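# Lay the bench cup on the pad as pictured

## Task

Move the cup that sits on the bench onto the pad so that it is the only thing there, resting in the same lying orientation as the goal picture in the manual, with every part of it inside the pad's outline, and without tipping over any object.

## Robot and tools

Robot: two arms, left_arm and right_arm, each with a two-finger gripper. Scene frame: origin at table-top height, halfway between the arms' nominal bases; +x points out over the table, +z up, and left_arm is on the +y side (arm names do not match image sides). Calibrated bases: left_arm about (-0.016, +0.312, +0.045) m, right_arm about (-0.029, -0.251, +0.013) m. A camera stand sits behind the arms. Cameras: cam_high, cam_left_wrist, cam_right_wrist, each 504x504. A loose object may occasionally get a brief shove from outside.

Gripper: its fingers point along its own +z axis and part along its y axis. end_effector_position is the spot between the pads, roughly 1 cm short of the fingertips.

The 14-number row (used by execute_actions and move): one flat list covering both arms, each number in [-1, 1]. Order: left_arm dx, dy, dz, rx, ry, rz, opening, then right_arm in the same order. The six pose numbers are an offset, not a pose: measured from that arm's Hand target as it stood when the action or move began, along the Hand target's own axes. 1.0 equals 0.6 m for dx/dy/dz and 180 degrees for rotation; rx, ry, rz form a single rotation vector. Opening is absolute: +1 fully open (0.094 m), -1 shut. Sending six zeros for an arm re-requests its current Hand target; resend an arm's present opening to leave its fingers alone, since 0 is itself a command (half open).

execute_actions(actions, cameras): actions is a list of actions; each action is a list of up to 15 rows, one row per 1/30 s control step; a short action repeats its final row to fill 15 steps. Every row in an action counts from the action's starting Hand target, so repeating an offset in a new action moves further. cameras: list of names, ["all"], or []; images come back by default only when actions is empty. An empty actions list also returns the full state.

move(target, speed, blend, opening_speed, grip_force, blocking, cameras): straight-line path for each gripper. target is one 14-number row or a list of up to 15 rows; every row is an offset from the same starting Hand targets, not from the previous row. speed: m/s, 0.002 to 2.9, default 0.25 (rotation up to twice that in rad/s); one value or one per target. blend: corner rounding radius in m per waypoint; 0 means stop at each. opening_speed: rate of finger travel on the -1..1 scale per second, at least 0.2; use it to close gently on fragile items. grip_force: newtons per finger pad, 10 to 50, one value or one per arm; it persists, and low values close slowly. blocking=false returns early while the move keeps running. Paths ignore obstacles and the other arm; a move is capped at 10 s. The result adds a move: line stating the ending (done, off_target, moving, held, fault) and any limits (paced = pose clipped, held = steps withheld).

wait(seconds 0 to 10): lets time pass holding the last commands. stop(): brakes a running move. zoom_image(camera, region [x0, y0, x1, y1] in pixels from top-left, at most 504 each way): closer look at the newest image of that camera. show_instructions(): shows the goal picture. read_manual(section="licences"): licence texts only. finished_scene(scene): ends the current scene, given its number; irreversible, so only call it once the task object rests correctly without help.

Results: end_effector_position (m) and end_effector_quat_wxyz in the scene frame; Hand target (your last command after clipping, the base for the next offsets); grip_measured on the opening scale (reads up to ~2.5 mm wide when empty, and ~3 mm narrower than a hard part under full squeeze); Joint positions (last value is finger opening in m); Joint velocities (may be omitted when all are within noise); Joint torques (include gravity, offsets, noise; joints 1-3 wrap at ±28 N m); Tool commands; motor temperatures; the scene number.

Control notes: each step limits commanded orientation to within 40 degrees of the measured one. Friction and weight can leave the gripper a few cm off its commanded pose; this is not a contact sign, and waiting will not fix it. Resend, or add the missing distance as an offset. Very small moves may not start. If an arm is pressing on something, command it back past its current position. Grip force climbs about 1 N per 0.001 below first touch, then jumps to the limit near 20 N. To release, command an opening well above grip_measured.

Avoid: collisions or pressing between the two arms (can end the scene), one gripper closing on the other's fingers, fast or hard contact with the table or fixtures, paths passing near an arm's own base (go around it), dropping or releasing a moving object, anything leaving the table, strain on wrist camera cables, and long holds with an outstretched arm or unreachable targets, which heat motors: MOTOR HOT shows at 75 °C, at 90 °C that arm folds and stops, at 100 °C it collapses.

Each tool is called after "Request:" by a JSON object that holds its "name" and its "arguments".

Reference images:

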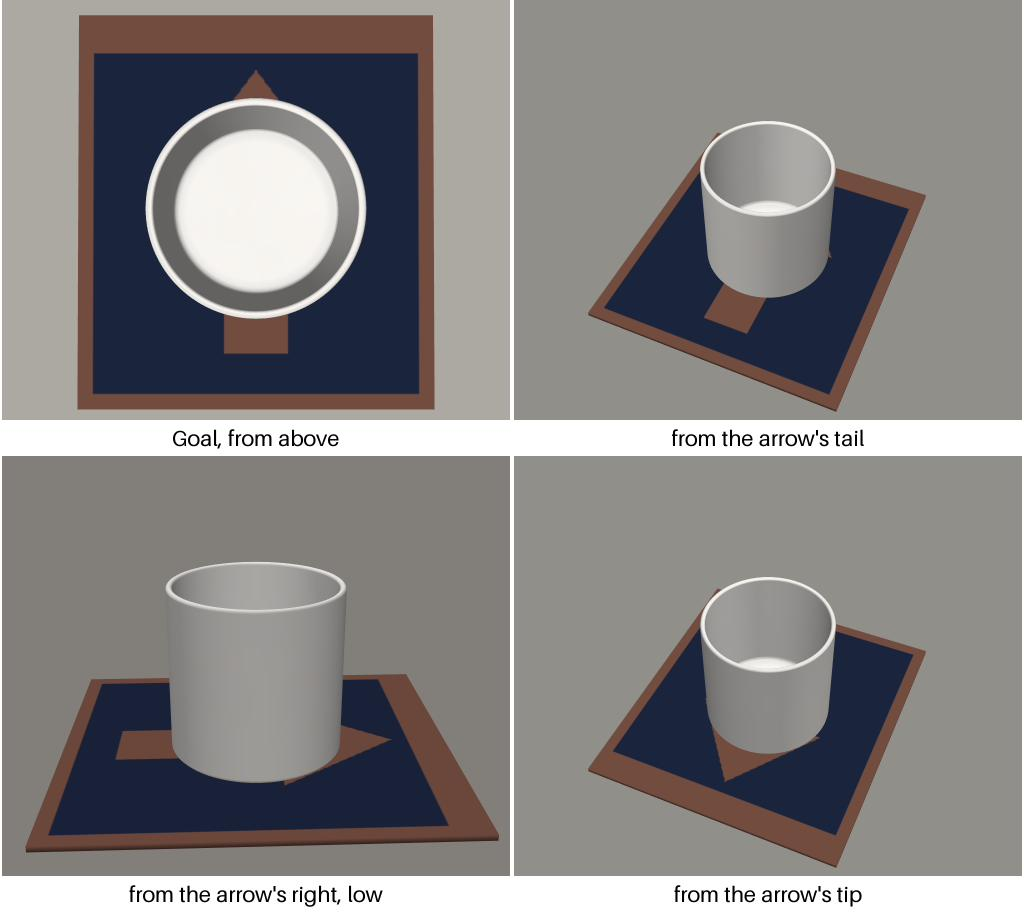

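## Session

Request:
{"name": "execute_actions", "arguments": {"actions": []}}

Scene clock: 0.00 s.
left_arm: end_effector_position=(+0.2750, +0.2190, +0.3499) grip_measured=+1.000 end_effector_quat_wxyz=(+0.638, +0.004, +0.757, -0.141) | right_arm: end_effector_position=(+0.2684, -0.1308, +0.3728) grip_measured=+1.000 end_effector_quat_wxyz=(+0.640, +0.017, +0.677, +0.363)
Joint positions: left_arm=[-0.469 0.675 0.67 -0.145 -0.216 -0.244 0.094] | right_arm=[0.257 0.735 0.667 0.153 -0.245 0.561 0.094]
Joint velocities: within noise
Joint torques (N m): no reading
Motor temperatures (°C): left_arm=[27 28 31 30 24 27 27] | right_arm=[26 25 30 32 24 25 26]
Heat: left arm: 31 °C; right arm: 32 °C.
Hand target: left_arm +0.2730, +0.2213, +0.3666; +0.655, +0.000, +0.742, -0.144 | right_arm +0.2653, -0.1322, +0.3803; +0.647, +0.014, +0.671, +0.361
Tool commands: left_gripper/opening=+1.0 right_gripper/opening=+1.0

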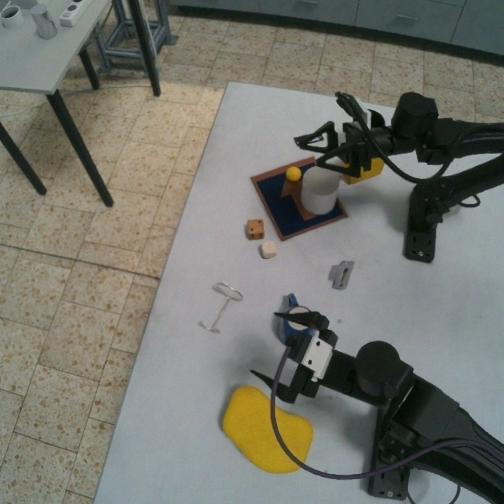

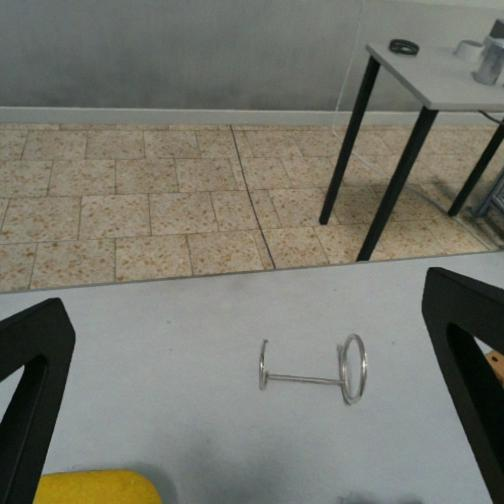

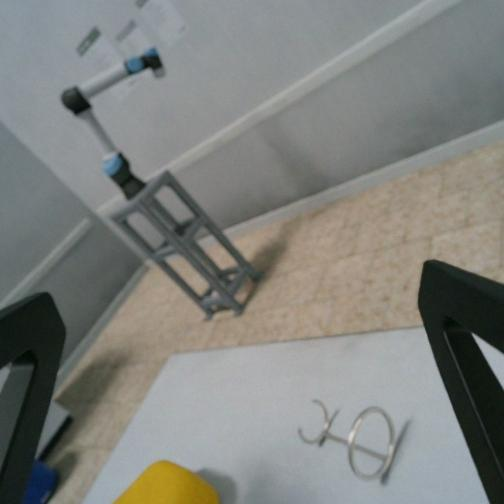

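Request:
{"name": "zoom_image", "arguments": {"camera": "cam_high", "region": [180, 80, 430, 330]}}

Request:
{"name": "zoom_image", "arguments": {"camera": "cam_high", "region": [200, 280, 450, 504]}}

Request:
{"name": "zoom_image", "arguments": {"camera": "cam_high", "region": [240, 130, 390, 280]}}

Scaled by 2.016 from the camera's 504x504 image, which has a finer 720x720 frame.

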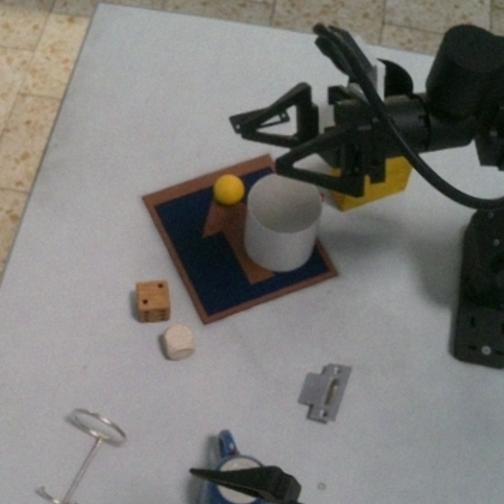

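Scaled by 2.016 from the camera's 504x504 image, which has a finer 720x720 frame.

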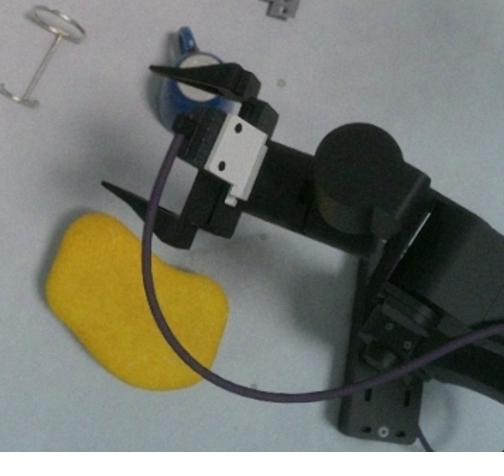

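Scaled by 3.360 from the camera's 504x504 image, which has a finer 720x720 frame.

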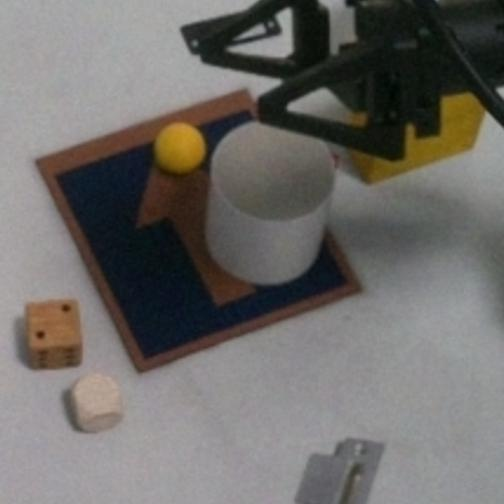

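Request:
{"name": "move", "arguments": {"target": [0,0,0,0,0,0,1,-0.0007,-0.238,-0.1505,0.2319,0.2933,-0.0774,1], "cameras": ["all"]}}

Scene clock: 54.10 s.
left_arm: end_effector_position=(+0.2750, +0.2190, +0.3499) grip_measured=+1.000 end_effector_quat_wxyz=(+0.638, +0.004, +0.757, -0.141) | right_arm: end_effector_position=(+0.2547, -0.2775, +0.2943) grip_measured=+1.000 end_effector_quat_wxyz=(+0.283, +0.003, +0.959, +0.005)
Joint positions: left_arm=[-0.469 0.675 0.67 -0.145 -0.216 -0.244 0.094] | right_arm=[-0.144 1.224 1.501 -1.28 -0.093 -0.123 0.094]
Joint torques (N m): left_arm=[-0.02 -0.32 7.2 1.62 -0.05 0.02] | right_arm=[-0.25 -2.25 9.06 1.14 0.06 -0.08]
Motor temperatures (°C): left_arm=[27 28 33 34 24 27 27] | right_arm=[26 25 32 37 24 24 26]
Heat: left arm: 34 °C; right arm: 37 °C.
Hand target: left_arm +0.2730, +0.2213, +0.3666; +0.655, +0.000, +0.742, -0.144 | right_arm +0.2499, -0.2801, +0.3000; +0.280, +0.001, +0.960, +0.000
Off the commanded pose: left_arm 0.017 m, 3 deg | right_arm 0.008 m, 1 deg.
move: off_target (left_arm)

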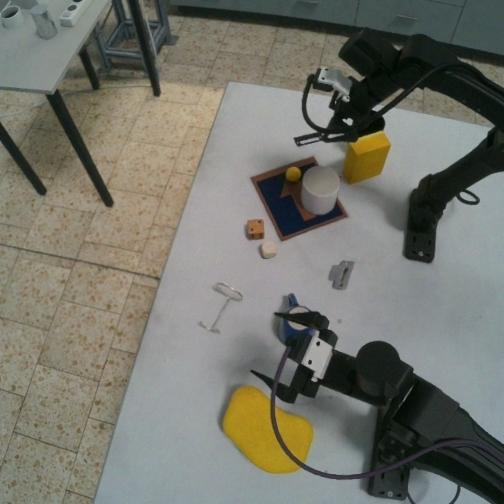

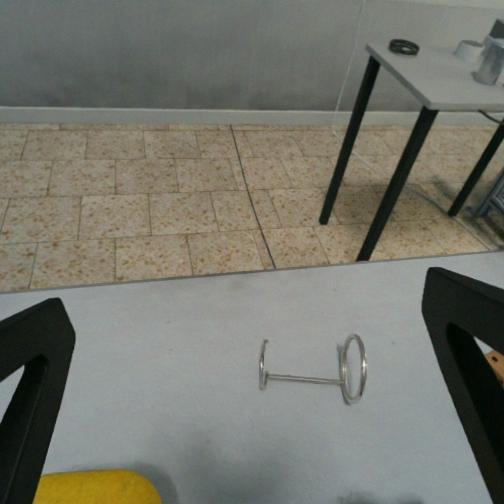

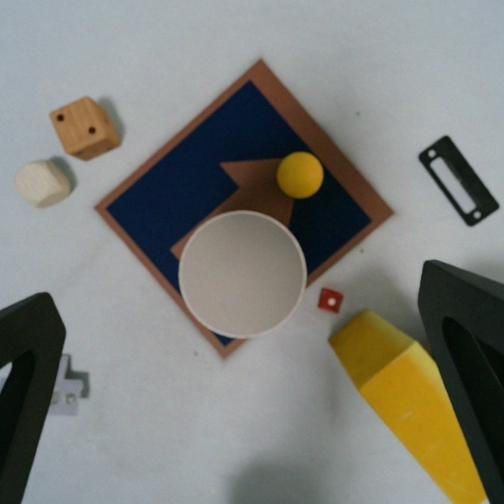

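Request:
{"name": "zoom_image", "arguments": {"camera": "cam_right_wrist", "region": [80, 40, 420, 380]}}

Request:
{"name": "zoom_image", "arguments": {"camera": "cam_high", "region": [240, 130, 390, 280]}}

Scaled by 1.482 from the camera's 504x504 image, which has a finer 720x720 frame.

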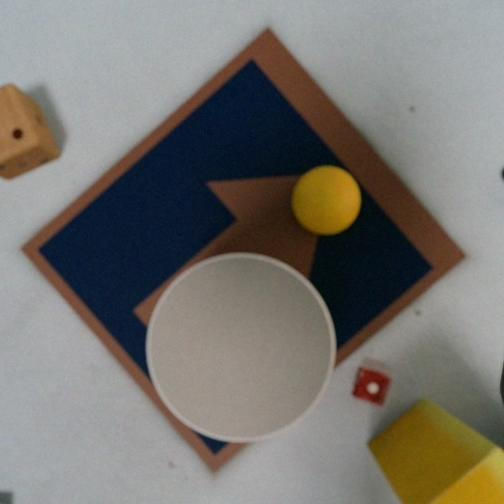

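Scaled by 3.360 from the camera's 504x504 image, which has a finer 720x720 frame.

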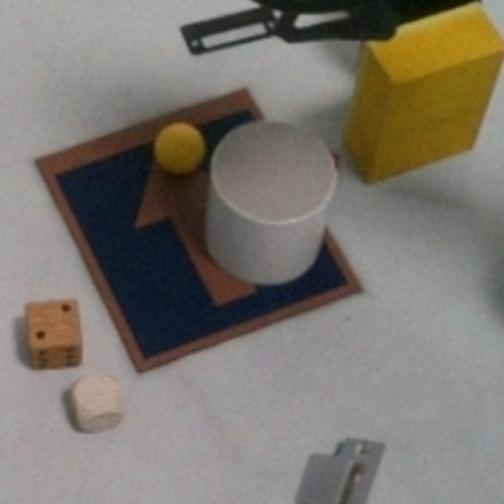

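Request:
{"name": "move", "arguments": {"target": [0,0,0,0,0,0,1,0.212,0.0167,0.0229,0,0,0,1], "cameras": ["all"]}}

Request:
{"name": "zoom_image", "arguments": {"camera": "cam_right_wrist", "region": [80, 0, 420, 340]}}

Scene clock: 91.20 s.
left_arm: end_effector_position=(+0.2750, +0.2190, +0.3499) grip_measured=+1.000 end_effector_quat_wxyz=(+0.638, +0.004, +0.757, -0.141) | right_arm: end_effector_position=(+0.1509, -0.2722, +0.2227) grip_measured=+1.000 end_effector_quat_wxyz=(+0.281, +0.005, +0.960, -0.008)
Joint positions: left_arm=[-0.469 0.675 0.67 -0.145 -0.216 -0.244 0.094] | right_arm=[-0.214 0.747 1.015 -1.277 -0.104 -0.186 0.094]
Joint torques (N m): left_arm=[0.05 -0.29 7.23 1.64 -0.06 0.02] | right_arm=[-0.47 0.2 5.93 1.43 -0.25 -0.09]
Heat: left arm: 35 °C; right arm: 34 °C.
Hand target: left_arm +0.2730, +0.2213, +0.3666; +0.655, +0.000, +0.742, -0.144 | right_arm +0.1499, -0.2700, +0.2202; +0.280, +0.001, +0.960, +0.000
Off the commanded pose: left_arm 0.017 m, 3 deg | right_arm 0.003 m, 1 deg.
move: off_target (left_arm)

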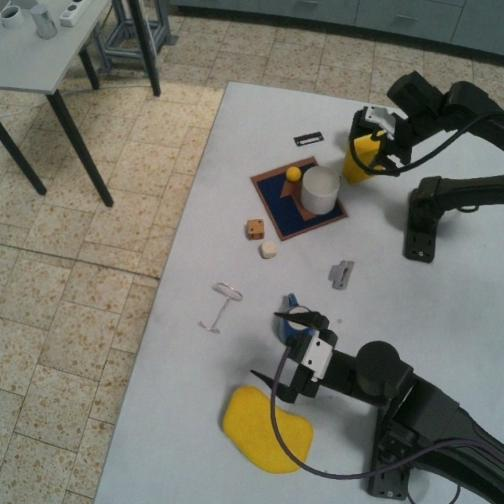

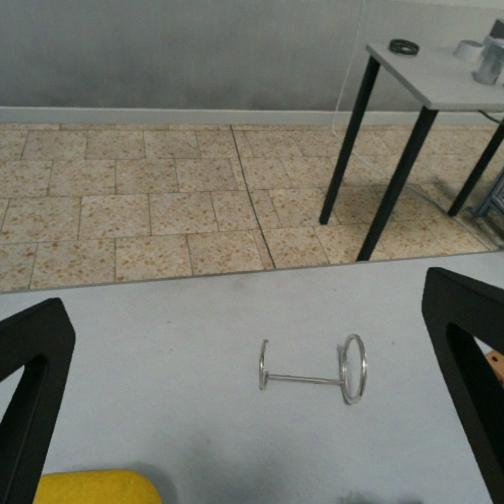

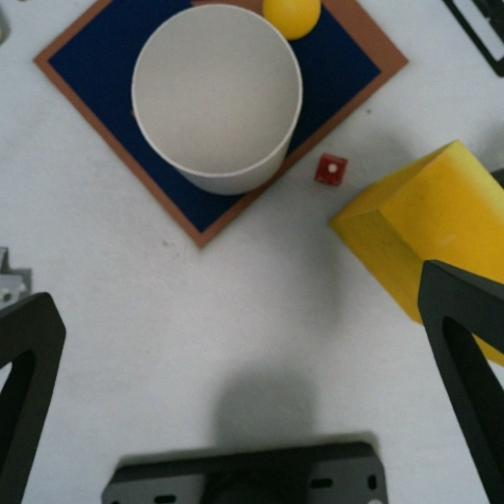

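Scaled by 1.482 from the camera's 504x504 image, which has a finer 720x720 frame.

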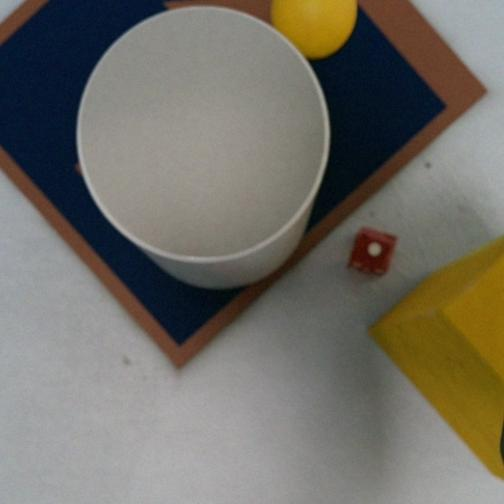

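Request:
{"name": "move", "arguments": {"target": [0,0,0,0,0,0,1,-0.0877,0.0133,0.1945,0,0,0,1], "cameras": ["cam_right_wrist"]}}

Scene clock: 218.10 s.
left_arm: end_effector_position=(+0.2750, +0.2190, +0.3499) grip_measured=+1.000 end_effector_quat_wxyz=(+0.638, +0.004, +0.757, -0.141) | right_arm: end_effector_position=(+0.2508, -0.2618, +0.1495) grip_measured=+1.000 end_effector_quat_wxyz=(+0.268, +0.001, +0.963, +0.003)
Joint positions: left_arm=[-0.469 0.675 0.67 -0.145 -0.216 -0.244 0.094] | right_arm=[-0.056 1.091 0.843 -0.781 -0.041 -0.056 0.094]
Joint torques (N m): left_arm=[-0.08 -0.23 7.17 1.63 -0.05 0.04] | right_arm=[0.28 -1.78 6.82 1.74 0.1 0.11]
Heat: left arm: 37 °C; right arm: 34 °C.
Hand target: left_arm +0.2730, +0.2213, +0.3666; +0.655, +0.000, +0.742, -0.144 | right_arm +0.2570, -0.2622, +0.1499; +0.280, +0.001, +0.960, +0.000
Off the commanded pose: left_arm 0.017 m, 3 deg | right_arm 0.006 m, 1 deg.
move: off_target (left_arm)
Images, in order (width x height): cam_right_wrist 504x504.

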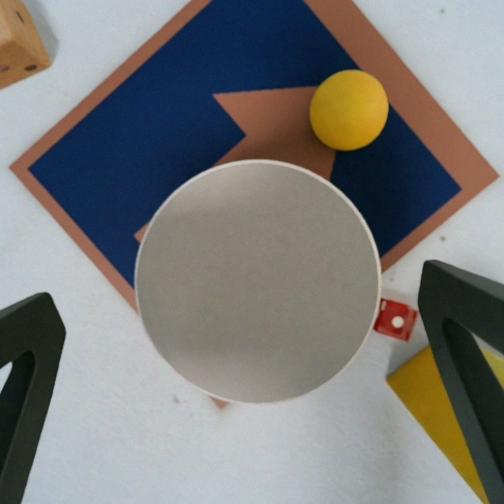

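Request:
{"name": "move", "arguments": {"target": [0,0,0,0,0,0,1,0.0358,-0.001,0.0512,0,0,0,1], "cameras": ["cam_right_wrist"], "speed": 0.1}}

Scene clock: 228.83 s.
left_arm: end_effector_position=(+0.2750, +0.2190, +0.3499) grip_measured=+1.000 end_effector_quat_wxyz=(+0.638, +0.004, +0.757, -0.141) | right_arm: end_effector_position=(+0.2492, -0.2617, +0.1112) grip_measured=+1.000 end_effector_quat_wxyz=(+0.267, +0.001, +0.964, +0.003)
Joint positions: left_arm=[-0.469 0.675 0.67 -0.145 -0.216 -0.244 0.094] | right_arm=[-0.056 1.102 0.697 -0.628 -0.041 -0.056 0.094]
Joint torques (N m): left_arm=[-0.05 -0.2 7.19 1.64 -0.05 0.02] | right_arm=[-0.02 -1.94 6.82 1.76 0.07 0.07]
Heat: left arm: 37 °C; right arm: 34 °C.
Hand target: left_arm +0.2730, +0.2213, +0.3666; +0.655, +0.000, +0.742, -0.144 | right_arm +0.2553, -0.2628, +0.1125; +0.280, +0.001, +0.960, +0.000
Off the commanded pose: left_arm 0.017 m, 3 deg | right_arm 0.006 m, 2 deg.
move: off_target (left_arm)
Images, in order (width x height): cam_right_wrist 504x504.

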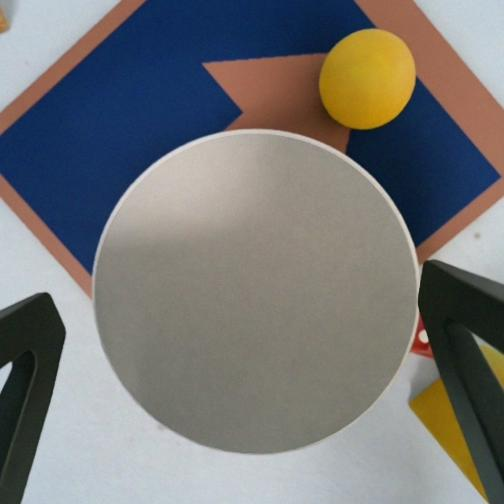

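Request:
{"name": "zoom_image", "arguments": {"camera": "cam_right_wrist", "region": [60, 110, 460, 490]}}

Request:
{"name": "zoom_image", "arguments": {"camera": "cam_right_wrist", "region": [380, 220, 470, 310]}}

Scaled by 1.260 from the camera's 504x504 image, which has a finer 720x720 frame.

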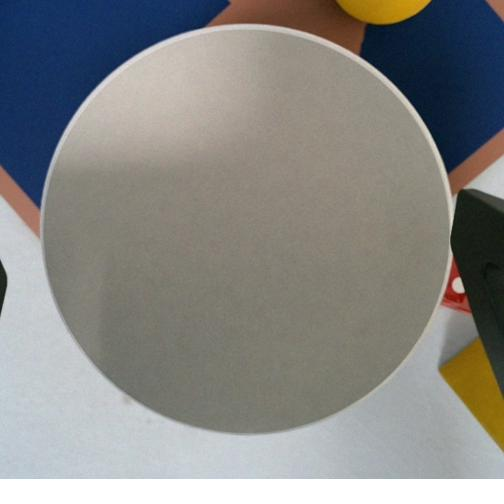

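Scaled by 5.600 from the camera's 504x504 image, which has a finer 720x720 frame.

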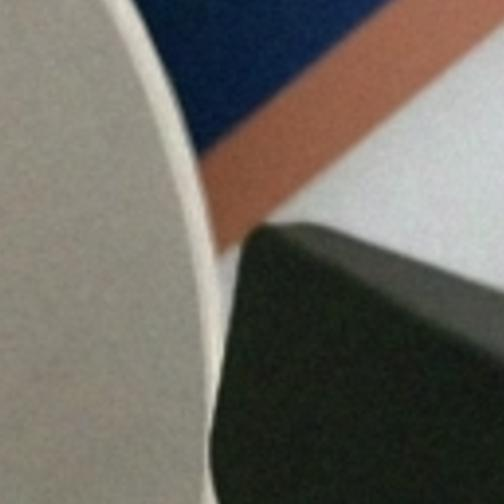

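Request:
{"name": "move", "arguments": {"target": [[0,0,0,0,0,0,1,-0.0538,0,-0.0843,0,0,0,1],[0,0,0,0,0,0,1,-0.1635,-0.0887,-0.0093,0.052,0.1756,0.1777,1]], "blend": [0.03,0], "cameras": ["cam_right_wrist","cam_high"]}}

Scene clock: 357.27 s.
left_arm: end_effector_position=(+0.2750, +0.2190, +0.3499) grip_measured=+1.000 end_effector_quat_wxyz=(+0.638, +0.004, +0.757, -0.141) | right_arm: end_effector_position=(+0.3322, -0.3142, +0.1701) grip_measured=+1.000 end_effector_quat_wxyz=(+0.004, +0.277, +0.961, +0.003)
Joint positions: left_arm=[-0.469 0.675 0.67 -0.145 -0.216 -0.244 0.094] | right_arm=[-0.167 1.942 1.872 -1.493 -0.006 0.383 0.094]
Joint torques (N m): left_arm=[-0.09 -0.25 7.19 1.65 -0.06 0.03] | right_arm=[-0.39 -7.27 8.69 0.4 0.02 0.11]
Heat: left arm: 38 °C; right arm: 36 °C.
Hand target: left_arm +0.2730, +0.2213, +0.3666; +0.655, +0.000, +0.742, -0.144 | right_arm +0.3351, -0.3161, +0.1699; +0.000, +0.284, +0.959, -0.001
Off the commanded pose: left_arm 0.017 m, 3 deg | right_arm 0.003 m, 1 deg.
move: off_target (left_arm); blend cut to 0.0299 m at target 1
Images, in order (width x height): cam_high 504x504, cam_right_wrist 504x504.

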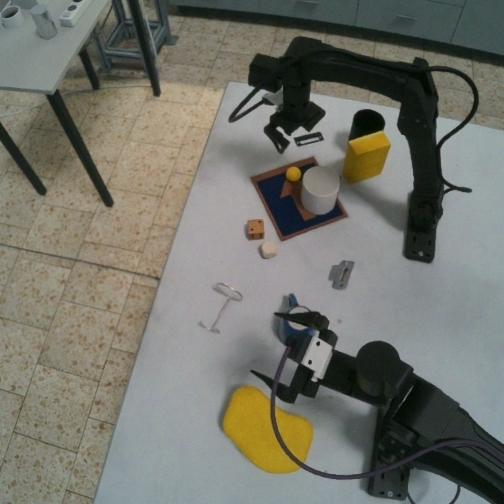

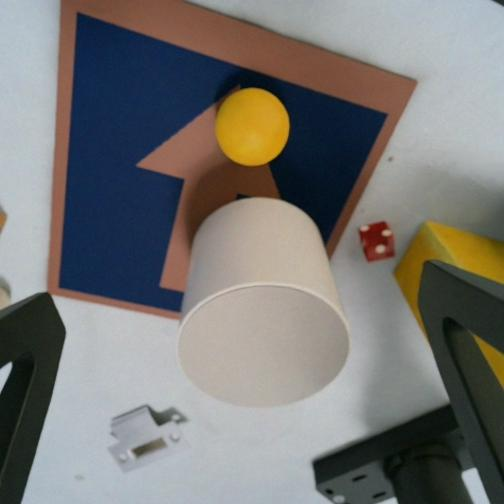

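Request:
{"name": "move", "arguments": {"target": [0,0,0,0,0,0,1,-0.006,0,0.239,0,0,0,1], "cameras": ["cam_right_wrist"], "speed": 0.15}}

Scene clock: 363.80 s.
left_arm: end_effector_position=(+0.2750, +0.2190, +0.3499) grip_measured=+1.000 end_effector_quat_wxyz=(+0.638, +0.004, +0.757, -0.141) | right_arm: end_effector_position=(+0.3344, -0.3146, +0.0331) grip_measured=+1.000 end_effector_quat_wxyz=(-0.003, +0.277, +0.961, +0.003)
Joint positions: left_arm=[-0.469 0.675 0.67 -0.145 -0.216 -0.244 0.094] | right_arm=[-0.167 2.014 1.423 -0.985 -0.006 0.383 0.094]
Joint torques (N m): left_arm=[-0.08 -0.25 7.2 1.65 -0.07 0.03] | right_arm=[-0.43 -8.02 6.09 0.7 0.03 0.06]
Heat: left arm: 38 °C; right arm: 35 °C.
Hand target: left_arm +0.2730, +0.2213, +0.3666; +0.655, +0.000, +0.742, -0.144 | right_arm +0.3379, -0.3182, +0.0265; +0.000, +0.284, +0.959, -0.001
Off the commanded pose: left_arm 0.017 m, 3 deg | right_arm 0.008 m, 1 deg.
move: off_target (left_arm)
Images, in order (width x height): cam_right_wrist 504x504.

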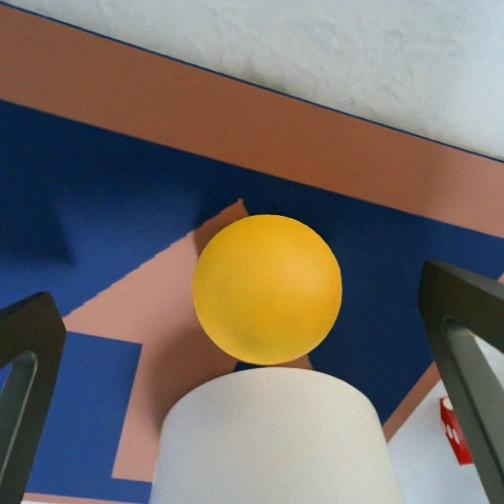

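Request:
{"name": "move", "arguments": {"target": [0,0,0,0,0,0,1,0,-0.0075,0.0125,0,0,0,1], "cameras": ["cam_right_wrist"], "speed": 0.05}}

Scene clock: 370.17 s.
left_arm: end_effector_position=(+0.2750, +0.2190, +0.3499) grip_measured=+1.000 end_effector_quat_wxyz=(+0.638, +0.004, +0.757, -0.141) | right_arm: end_effector_position=(+0.3349, -0.3175, +0.0287) grip_measured=+1.000 end_effector_quat_wxyz=(+0.002, +0.281, +0.960, +0.003)
Joint positions: left_arm=[-0.469 0.675 0.67 -0.145 -0.216 -0.244 0.094] | right_arm=[-0.174 2.014 1.404 -0.956 -0.006 0.383 0.094]
Joint torques (N m): left_arm=[-0.05 -0.25 7.25 1.63 -0.05 0.04] | right_arm=[-0.42 -7.69 5.61 0.72 0.02 -0.06]
Heat: left arm: 38 °C; right arm: 35 °C.
Hand target: left_arm +0.2730, +0.2213, +0.3666; +0.655, +0.000, +0.742, -0.144 | right_arm +0.3355, -0.3220, +0.0190; +0.000, +0.284, +0.959, -0.001
Off the commanded pose: left_arm 0.017 m, 3 deg | right_arm 0.011 m, 1 deg.
move: off_target (left_arm, right_arm)
Images, in order (width x height): cam_right_wrist 504x504.

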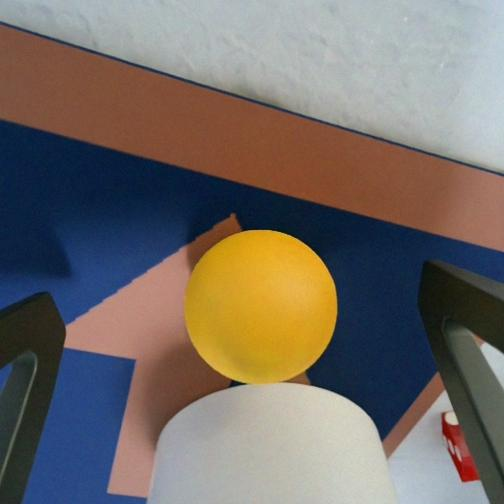

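Request:
{"name": "move", "arguments": {"target": [[0,0,0,0,0,0,1,0,-0.005,0.006,0,0,0,1],[0,0,0,0,0,0,1,0,-0.005,0.006,0,0,0,-0.3]], "cameras": ["cam_right_wrist"], "speed": 0.05, "grip_force": [50,20]}}

Scene clock: 384.03 s.
left_arm: end_effector_position=(+0.2750, +0.2190, +0.3499) grip_measured=+1.000 end_effector_quat_wxyz=(+0.638, +0.004, +0.757, -0.141) | right_arm: end_effector_position=(+0.3333, -0.3195, +0.0255) grip_measured=-0.139 end_effector_quat_wxyz=(+0.002, +0.284, +0.959, +0.003)
Joint positions: left_arm=[-0.469 0.675 0.67 -0.145 -0.216 -0.244 0.094] | right_arm=[-0.181 2.014 1.391 -0.942 -0.006 0.383 0.04]
Joint torques (N m): left_arm=[0.03 -0.21 7.24 1.65 -0.06 0.02] | right_arm=[-0.44 -7.57 5.57 0.73 0.02 -0.07]
Heat: left arm: 38 °C; right arm: 34 °C.
Hand target: left_arm +0.2730, +0.2213, +0.3666; +0.655, +0.000, +0.742, -0.144 | right_arm +0.3338, -0.3245, +0.0154; +0.000, +0.284, +0.959, -0.001
Off the commanded pose: left_arm 0.017 m, 3 deg | right_arm 0.011 m, 1 deg.
grip_force (N): 50, 20
move: off_target (left_arm, right_arm); target 2's new opening was sent with right_arm's hand 0.011 m and 1 deg from that target
Images, in order (width x height): cam_right_wrist 504x504.

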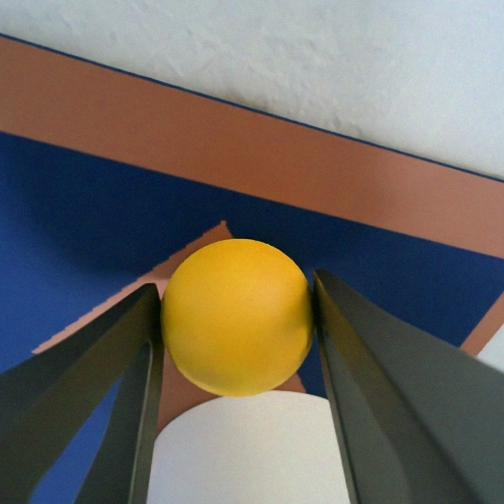

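Request:
{"name": "move", "arguments": {"target": [[0,0,0,0,0,0,1,0,0,-0.2577,0,0,0,-0.3],[0,0,0,0,0,0,1,0.576,0.2317,-0.2577,0,0,0,-0.3],[0,0,0,0,0,0,1,0.576,0.2317,-0.0577,0,0,0,-0.3]], "cameras": ["cam_right_wrist","cam_high"], "blend": [0.05,0.03,0], "speed": 0.25}}

Scene clock: 402.03 s.
left_arm: end_effector_position=(+0.2750, +0.2190, +0.3499) grip_measured=+1.000 end_effector_quat_wxyz=(+0.638, +0.004, +0.757, -0.141) | right_arm: end_effector_position=(+0.1163, -0.0208, +0.0533) grip_measured=-0.139 end_effector_quat_wxyz=(-0.006, +0.276, +0.961, +0.000)
Joint positions: left_arm=[-0.469 0.675 0.67 -0.145 -0.216 -0.244 0.094] | right_arm=[1.01 1.64 1.029 -0.964 -0.012 1.558 0.04]
Joint torques (N m): left_arm=[0.05 -0.25 7.24 1.63 -0.07 0.02] | right_arm=[0.2 -5.07 6 0.64 0.06 0.13]
Heat: left arm: 38 °C; right arm: 33 °C.
Hand target: left_arm +0.2730, +0.2213, +0.3666; +0.655, +0.000, +0.742, -0.144 | right_arm +0.1195, -0.0198, +0.0499; +0.000, +0.284, +0.959, -0.001
Off the commanded pose: left_arm 0.017 m, 3 deg | right_arm 0.005 m, 1 deg.
grip_force (N): 50, 20
move: off_target (left_arm)
Images, in order (width x height): cam_high 504x504, cam_right_wrist 504x504.

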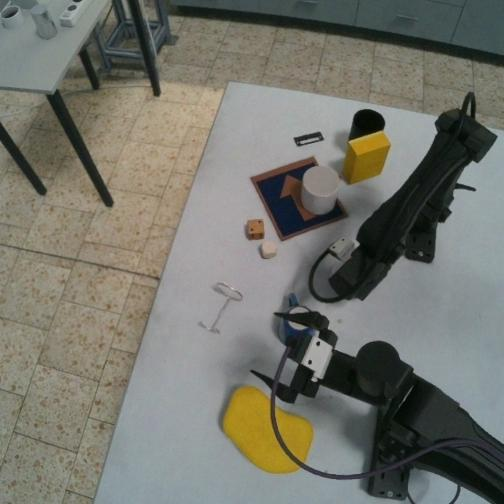

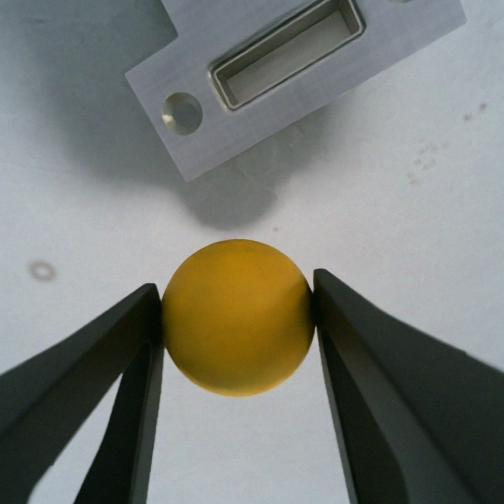

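Request:
{"name": "move", "arguments": {"target": [0,0,0,0,0,0,1,0,0,0.0483,0,0,0,-0.3], "cameras": ["cam_right_wrist"], "speed": 0.08}}

Scene clock: 405.57 s.
left_arm: end_effector_position=(+0.2750, +0.2190, +0.3499) grip_measured=+1.000 end_effector_quat_wxyz=(+0.638, +0.004, +0.757, -0.141) | right_arm: end_effector_position=(+0.1175, -0.0190, +0.0261) grip_measured=-0.139 end_effector_quat_wxyz=(-0.005, +0.276, +0.961, +0.003)
Joint positions: left_arm=[-0.469 0.675 0.67 -0.145 -0.216 -0.244 0.094] | right_arm=[1.01 1.686 0.961 -0.843 -0.012 1.558 0.04]
Joint torques (N m): left_arm=[-0.02 -0.21 7.21 1.64 -0.07 0.03] | right_arm=[0.2 -5.07 5.5 0.65 0.06 0.12]
Heat: left arm: 38 °C; right arm: 33 °C.
Hand target: left_arm +0.2730, +0.2213, +0.3666; +0.655, +0.000, +0.742, -0.144 | right_arm +0.1195, -0.0198, +0.0210; +0.000, +0.284, +0.959, -0.001
Off the commanded pose: left_arm 0.017 m, 3 deg | right_arm 0.006 m, 1 deg.
grip_force (N): 50, 20
move: off_target (left_arm)
Images, in order (width x height): cam_right_wrist 504x504.

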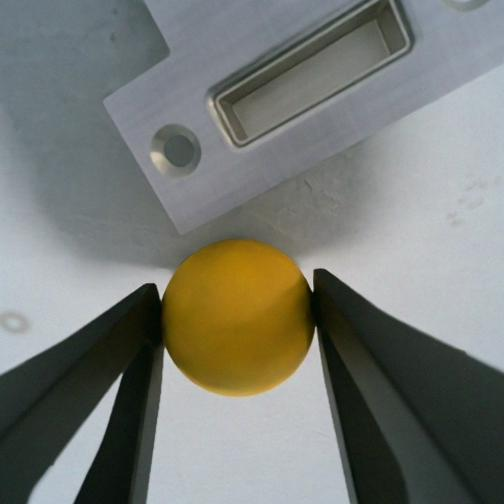

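Request:
{"name": "move", "arguments": {"target": [[0,0,0,0,0,0,1,0.0167,0,0,0,0,0,-0.3],[0,0,0,0,0,0,1,0.0167,0,0.0085,0,0,0,-0.3]], "cameras": ["cam_right_wrist"], "speed": 0.05}}

Scene clock: 410.53 s.
left_arm: end_effector_position=(+0.2750, +0.2190, +0.3499) grip_measured=+1.000 end_effector_quat_wxyz=(+0.638, +0.004, +0.757, -0.141) | right_arm: end_effector_position=(+0.1105, -0.0135, +0.0228) grip_measured=-0.139 end_effector_quat_wxyz=(-0.005, +0.279, +0.960, +0.005)
Joint positions: left_arm=[-0.469 0.675 0.67 -0.145 -0.216 -0.244 0.094] | right_arm=[1.042 1.694 0.955 -0.826 -0.012 1.595 0.04]
Joint torques (N m): left_arm=[-0.02 -0.29 7.19 1.62 -0.07 0.02] | right_arm=[0.28 -4.86 5.22 0.7 0.06 0.12]
Heat: left arm: 38 °C; right arm: 33 °C.
Hand target: left_arm +0.2730, +0.2213, +0.3666; +0.655, +0.000, +0.742, -0.144 | right_arm +0.1111, -0.0144, +0.0159; +0.000, +0.284, +0.959, -0.001
Off the commanded pose: left_arm 0.017 m, 3 deg | right_arm 0.007 m, 1 deg.
grip_force (N): 50, 20
move: off_target (left_arm)
Images, in order (width x height): cam_right_wrist 504x504.

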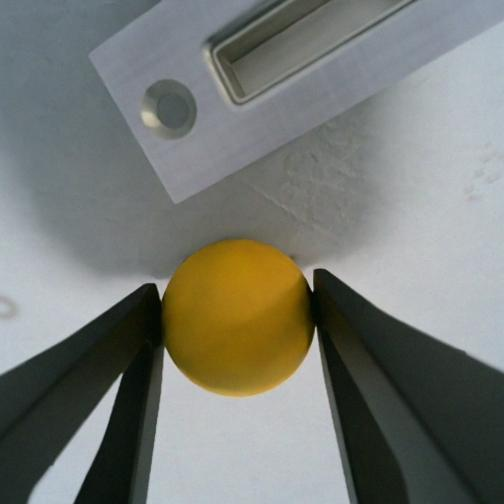

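Request:
{"name": "move", "arguments": {"target": [[0,0,0,0,0,0,1,0,0,0.003,0,0,0,-0.3],[0,0,0,0,0,0,1,0,0,0.003,0,0,0,0.25]], "cameras": ["cam_right_wrist"], "speed": 0.05, "opening_speed": 0.3}}

Scene clock: 416.40 s.
left_arm: end_effector_position=(+0.2750, +0.2190, +0.3499) grip_measured=+1.000 end_effector_quat_wxyz=(+0.638, +0.004, +0.757, -0.141) | right_arm: end_effector_position=(+0.1107, -0.0131, +0.0215) grip_measured=+0.248 end_effector_quat_wxyz=(-0.004, +0.279, +0.960, +0.007)
Joint positions: left_arm=[-0.469 0.675 0.67 -0.145 -0.216 -0.244 0.094] | right_arm=[1.042 1.694 0.949 -0.815 -0.012 1.595 0.059]
Joint torques (N m): left_arm=[0.01 -0.31 7.23 1.63 -0.05 0.04] | right_arm=[0.29 -4.62 5.29 0.67 0.05 0.12]
Heat: left arm: 38 °C; right arm: 33 °C.
Hand target: left_arm +0.2730, +0.2213, +0.3666; +0.655, +0.000, +0.742, -0.144 | right_arm +0.1111, -0.0144, +0.0141; +0.000, +0.284, +0.959, -0.001
Off the commanded pose: left_arm 0.017 m, 3 deg | right_arm 0.008 m, 1 deg.
grip_force (N): 50, 20
move: off_target (left_arm)
Images, in order (width x height): cam_right_wrist 504x504.

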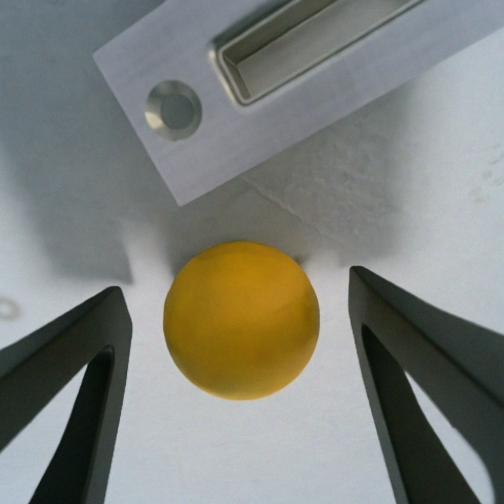

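Request:
{"name": "move", "arguments": {"target": [[0,0,0,0,0,0,1,0,0,-0.1,0,0,0,0.25],[0,0,0,0,0,0,1,0,0,-0.26,0,0,0,1],[0,0,0,0,0,0,1,-0.4287,-0.215,-0.2598,0.0281,0.0972,-0.1819,1]], "cameras": ["cam_right_wrist","cam_high"], "blend": [0.02,0.05,0], "speed": [0.08,0.25,0.25], "grip_force": 50}}

Scene clock: 433.57 s.
left_arm: end_effector_position=(+0.2750, +0.2190, +0.3499) grip_measured=+1.000 end_effector_quat_wxyz=(+0.638, +0.004, +0.757, -0.141) | right_arm: end_effector_position=(+0.2514, -0.2619, +0.1670) grip_measured=+0.998 end_effector_quat_wxyz=(-0.070, +0.013, +0.997, +0.006)
Joint positions: left_arm=[-0.469 0.675 0.67 -0.145 -0.216 -0.244 0.094] | right_arm=[-0.035 1.74 1.59 -1.562 -0.007 -0.022 0.094]
Joint torques (N m): left_arm=[0.05 -0.23 7.2 1.64 -0.07 0.03] | right_arm=[0.36 -5.76 8.54 0.17 0.12 -0.08]
Motor temperatures (°C): left_arm=[27 25 32 38 23 26 26] | right_arm=[24 25 30 32 23 23 26]
Heat: left arm: 38 °C; right arm: 32 °C.
Hand target: left_arm +0.2730, +0.2213, +0.3666; +0.655, +0.000, +0.742, -0.144 | right_arm +0.2569, -0.2624, +0.1700; -0.157, +0.000, +0.988, +0.000
Off the commanded pose: left_arm 0.017 m, 3 deg | right_arm 0.006 m, 10 deg.
joint sent to its limit (right arm) — joint 4 (wrist pitch), lower limit. The joint targets are off in position and orientation.
move: off_target (left_arm, right_arm); blend cut to 0 m at target 2
Images, in order (width x height): cam_high 504x504, cam_right_wrist 504x504.

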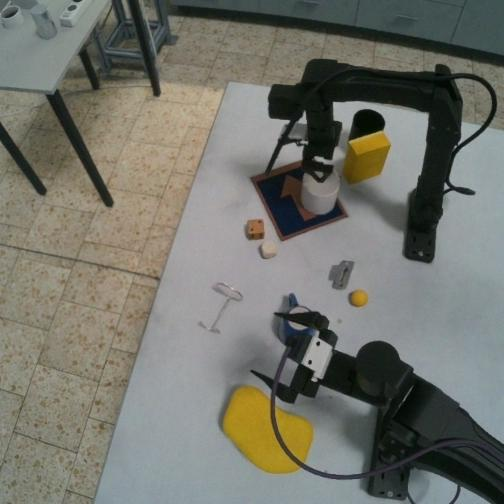

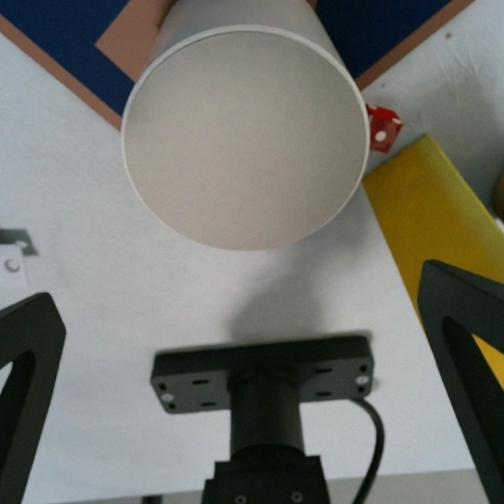

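Request:
{"name": "move", "arguments": {"target": [0,0,0,0,0,0,1,-0.0269,-0.001,0.0877,0,-0.0222,0,1], "cameras": ["cam_right_wrist"], "speed": 0.1}}

Scene clock: 458.23 s.
left_arm: end_effector_position=(+0.2750, +0.2190, +0.3499) grip_measured=+1.000 end_effector_quat_wxyz=(+0.638, +0.004, +0.757, -0.141) | right_arm: end_effector_position=(+0.2530, -0.2619, +0.1207) grip_measured=+0.998 end_effector_quat_wxyz=(-0.121, +0.011, +0.993, +0.008)
Joint positions: left_arm=[-0.469 0.675 0.67 -0.145 -0.216 -0.244 0.094] | right_arm=[-0.035 1.842 1.513 -1.484 -0.007 -0.025 0.094]
Joint torques (N m): left_arm=[0.02 -0.28 7.21 1.63 -0.07 0.05] | right_arm=[0.17 -6.65 5.81 0.25 0.12 -0.09]
Heat: left arm: 39 °C; right arm: 32 °C.
Hand target: left_arm +0.2730, +0.2213, +0.3666; +0.655, +0.000, +0.742, -0.144 | right_arm +0.2560, -0.2629, +0.1150; -0.122, +0.000, +0.993, +0.000
Off the commanded pose: left_arm 0.017 m, 3 deg | right_arm 0.006 m, 2 deg.
move: off_target (left_arm)
Images, in order (width x height): cam_right_wrist 504x504.

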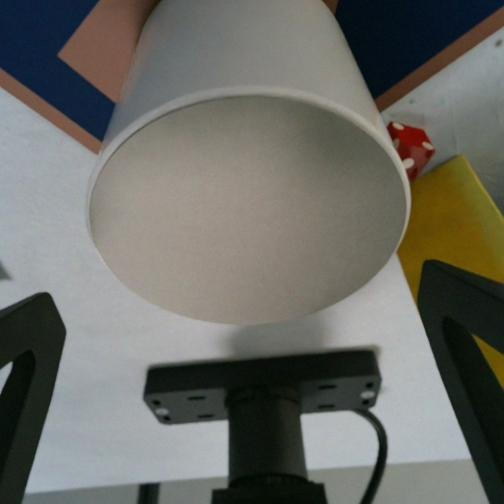

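Request:
{"name": "zoom_image", "arguments": {"camera": "cam_right_wrist", "region": [20, 200, 140, 320]}}

Request:
{"name": "zoom_image", "arguments": {"camera": "cam_right_wrist", "region": [370, 180, 490, 300]}}

Scaled by 4.200 from the camera's 504x504 image, which has a finer 720x720 frame.

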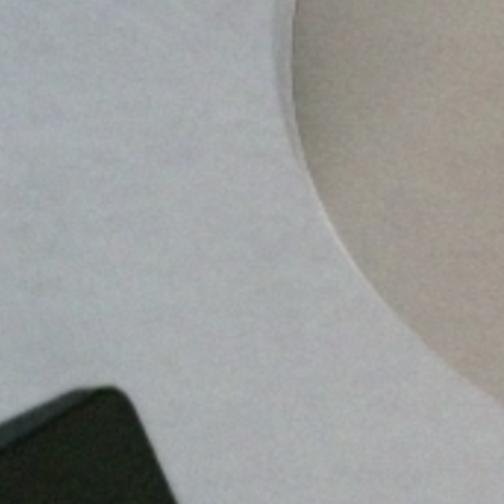

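Scaled by 4.200 from the camera's 504x504 image, which has a finer 720x720 frame.

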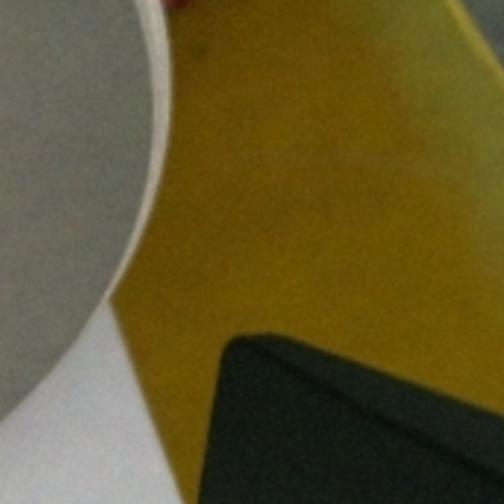

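Request:
{"name": "move", "arguments": {"target": [0,0,0,0,0,0,1,-0.0044,-0.004,0.0178,0,0,0,1], "cameras": ["cam_right_wrist"], "speed": 0.05}}

Scene clock: 495.23 s.
left_arm: end_effector_position=(+0.2750, +0.2190, +0.3499) grip_measured=+1.000 end_effector_quat_wxyz=(+0.638, +0.004, +0.757, -0.141) | right_arm: end_effector_position=(+0.2548, -0.2620, +0.1120) grip_measured=+0.998 end_effector_quat_wxyz=(-0.115, +0.007, +0.993, +0.008)
Joint positions: left_arm=[-0.469 0.675 0.67 -0.145 -0.216 -0.244 0.094] | right_arm=[-0.035 1.842 1.481 -1.441 -0.007 -0.033 0.094]
Joint torques (N m): left_arm=[-0.02 -0.34 7.23 1.66 -0.07 0.03] | right_arm=[-0.4 -6.27 5.52 0.27 0.13 -0.08]
Heat: left arm: 39 °C; right arm: 31 °C.
Hand target: left_arm +0.2730, +0.2213, +0.3666; +0.655, +0.000, +0.742, -0.144 | right_arm +0.2559, -0.2653, +0.1040; -0.122, +0.000, +0.993, +0.000
Off the commanded pose: left_arm 0.017 m, 3 deg | right_arm 0.009 m, 1 deg.
move: off_target (left_arm)
Images, in order (width x height): cam_right_wrist 504x504.

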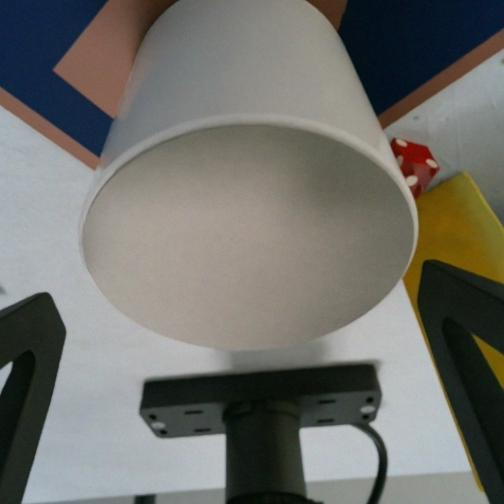

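Request:
{"name": "move", "arguments": {"target": [0,0,0,0,0,0,1,0,-0.007,0,0,0,0,1], "cameras": ["cam_right_wrist"], "speed": 0.05}}

Scene clock: 498.77 s.
left_arm: end_effector_position=(+0.2750, +0.2190, +0.3499) grip_measured=+1.000 end_effector_quat_wxyz=(+0.638, +0.004, +0.757, -0.141) | right_arm: end_effector_position=(+0.2547, -0.2635, +0.1120) grip_measured=+0.998 end_effector_quat_wxyz=(-0.115, +0.003, +0.993, +0.008)
Joint positions: left_arm=[-0.469 0.675 0.67 -0.145 -0.216 -0.244 0.094] | right_arm=[-0.038 1.842 1.481 -1.441 -0.004 -0.045 0.094]
Joint torques (N m): left_arm=[-0.06 -0.27 7.2 1.62 -0.07 0.02] | right_arm=[-0.44 -6.2 5.61 0.27 0.12 -0.09]
Heat: left arm: 39 °C; right arm: 31 °C.
Hand target: left_arm +0.2730, +0.2213, +0.3666; +0.655, +0.000, +0.742, -0.144 | right_arm +0.2559, -0.2695, +0.1040; -0.122, +0.000, +0.993, +0.000
Off the commanded pose: left_arm 0.017 m, 3 deg | right_arm 0.010 m, 1 deg.
move: off_target (left_arm)
Images, in order (width x height): cam_right_wrist 504x504.

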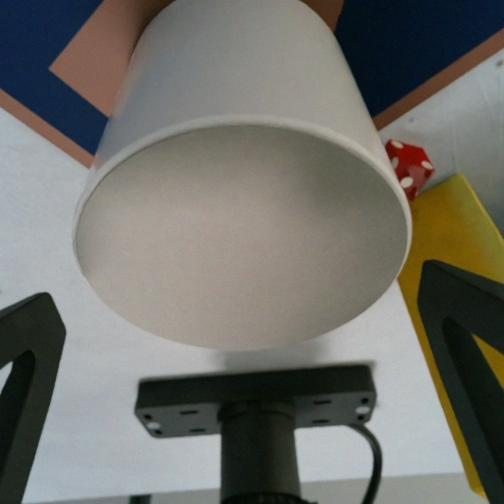

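Request:
{"name": "move", "arguments": {"target": [0,0,0,0,0,0,1,0,-0.004,0,0,0,0,1], "cameras": ["cam_right_wrist"], "speed": 0.05}}

Scene clock: 501.53 s.
left_arm: end_effector_position=(+0.2750, +0.2190, +0.3499) grip_measured=+1.000 end_effector_quat_wxyz=(+0.638, +0.004, +0.757, -0.141) | right_arm: end_effector_position=(+0.2546, -0.2662, +0.1119) grip_measured=+0.998 end_effector_quat_wxyz=(-0.115, +0.003, +0.993, +0.007)
Joint positions: left_arm=[-0.469 0.675 0.67 -0.145 -0.216 -0.244 0.094] | right_arm=[-0.046 1.842 1.481 -1.441 -0.001 -0.053 0.094]
Joint torques (N m): left_arm=[-0.03 -0.28 7.25 1.64 -0.07 0.03] | right_arm=[-0.44 -6.17 5.63 0.27 0.13 -0.08]
Heat: left arm: 39 °C; right arm: 31 °C.
Hand target: left_arm +0.2730, +0.2213, +0.3666; +0.655, +0.000, +0.742, -0.144 | right_arm +0.2559, -0.2719, +0.1040; -0.122, +0.000, +0.993, +0.000
Off the commanded pose: left_arm 0.017 m, 3 deg | right_arm 0.010 m, 1 deg.
move: off_target (left_arm)
Images, in order (width x height): cam_right_wrist 504x504.

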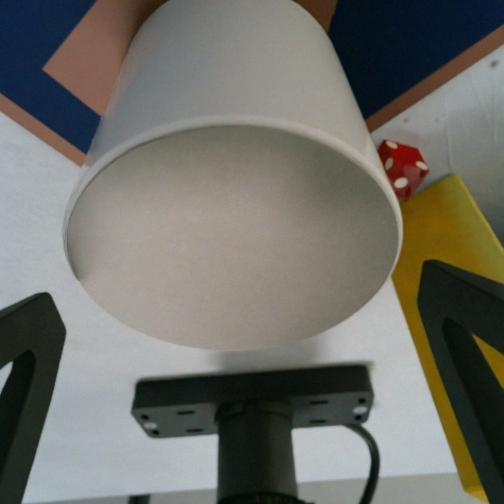

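Request:
{"name": "move", "arguments": {"target": [0,0,0,0,0,0,1,0,0.0215,0,0,0,0,1], "cameras": ["cam_right_wrist"], "speed": 0.05}}

Scene clock: 505.50 s.
left_arm: end_effector_position=(+0.2750, +0.2190, +0.3499) grip_measured=+1.000 end_effector_quat_wxyz=(+0.638, +0.004, +0.757, -0.141) | right_arm: end_effector_position=(+0.2549, -0.2575, +0.1119) grip_measured=+0.998 end_effector_quat_wxyz=(-0.115, -0.002, +0.993, +0.004)
Joint positions: left_arm=[-0.469 0.675 0.67 -0.145 -0.216 -0.244 0.094] | right_arm=[-0.015 1.842 1.481 -1.441 -0.001 -0.031 0.094]
Joint torques (N m): left_arm=[-0.02 -0.28 7.24 1.64 -0.06 0.04] | right_arm=[0.14 -6.32 5.45 0.28 0.03 0.1]
Heat: left arm: 39 °C; right arm: 30 °C.
Hand target: left_arm +0.2730, +0.2213, +0.3666; +0.655, +0.000, +0.742, -0.144 | right_arm +0.2559, -0.2590, +0.1040; -0.122, +0.000, +0.993, +0.000
Off the commanded pose: left_arm 0.017 m, 3 deg | right_arm 0.008 m, 1 deg.
move: off_target (left_arm)
Images, in order (width x height): cam_right_wrist 504x504.

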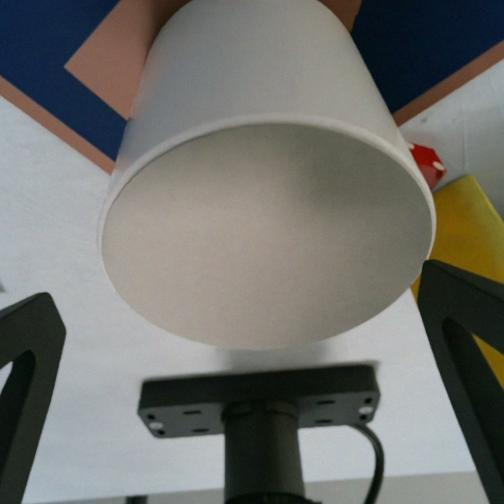

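Request:
{"name": "move", "arguments": {"target": [0,0,0,0,0,0,1,0,-0.0122,0,0,0,0,1], "cameras": ["cam_right_wrist"], "speed": 0.1}}

Scene clock: 514.20 s.
left_arm: end_effector_position=(+0.2750, +0.2190, +0.3499) grip_measured=+1.000 end_effector_quat_wxyz=(+0.638, +0.004, +0.757, -0.141) | right_arm: end_effector_position=(+0.2547, -0.2636, +0.1119) grip_measured=+0.998 end_effector_quat_wxyz=(-0.115, +0.006, +0.993, +0.005)
Joint positions: left_arm=[-0.469 0.675 0.67 -0.145 -0.216 -0.244 0.094] | right_arm=[-0.036 1.842 1.481 -1.441 -0.001 -0.036 0.094]
Joint torques (N m): left_arm=[-0.02 -0.25 7.25 1.62 -0.08 0.02] | right_arm=[-0.42 -6.26 5.55 0.27 0.09 -0.11]
Heat: left arm: 39 °C; right arm: 30 °C.
Hand target: left_arm +0.2730, +0.2213, +0.3666; +0.655, +0.000, +0.742, -0.144 | right_arm +0.2559, -0.2663, +0.1040; -0.122, +0.000, +0.993, +0.000
Off the commanded pose: left_arm 0.017 m, 3 deg | right_arm 0.009 m, 1 deg.
move: off_target (left_arm)
Images, in order (width x height): cam_right_wrist 504x504.

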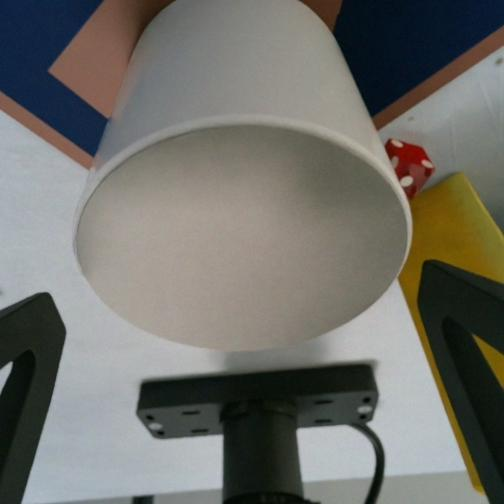

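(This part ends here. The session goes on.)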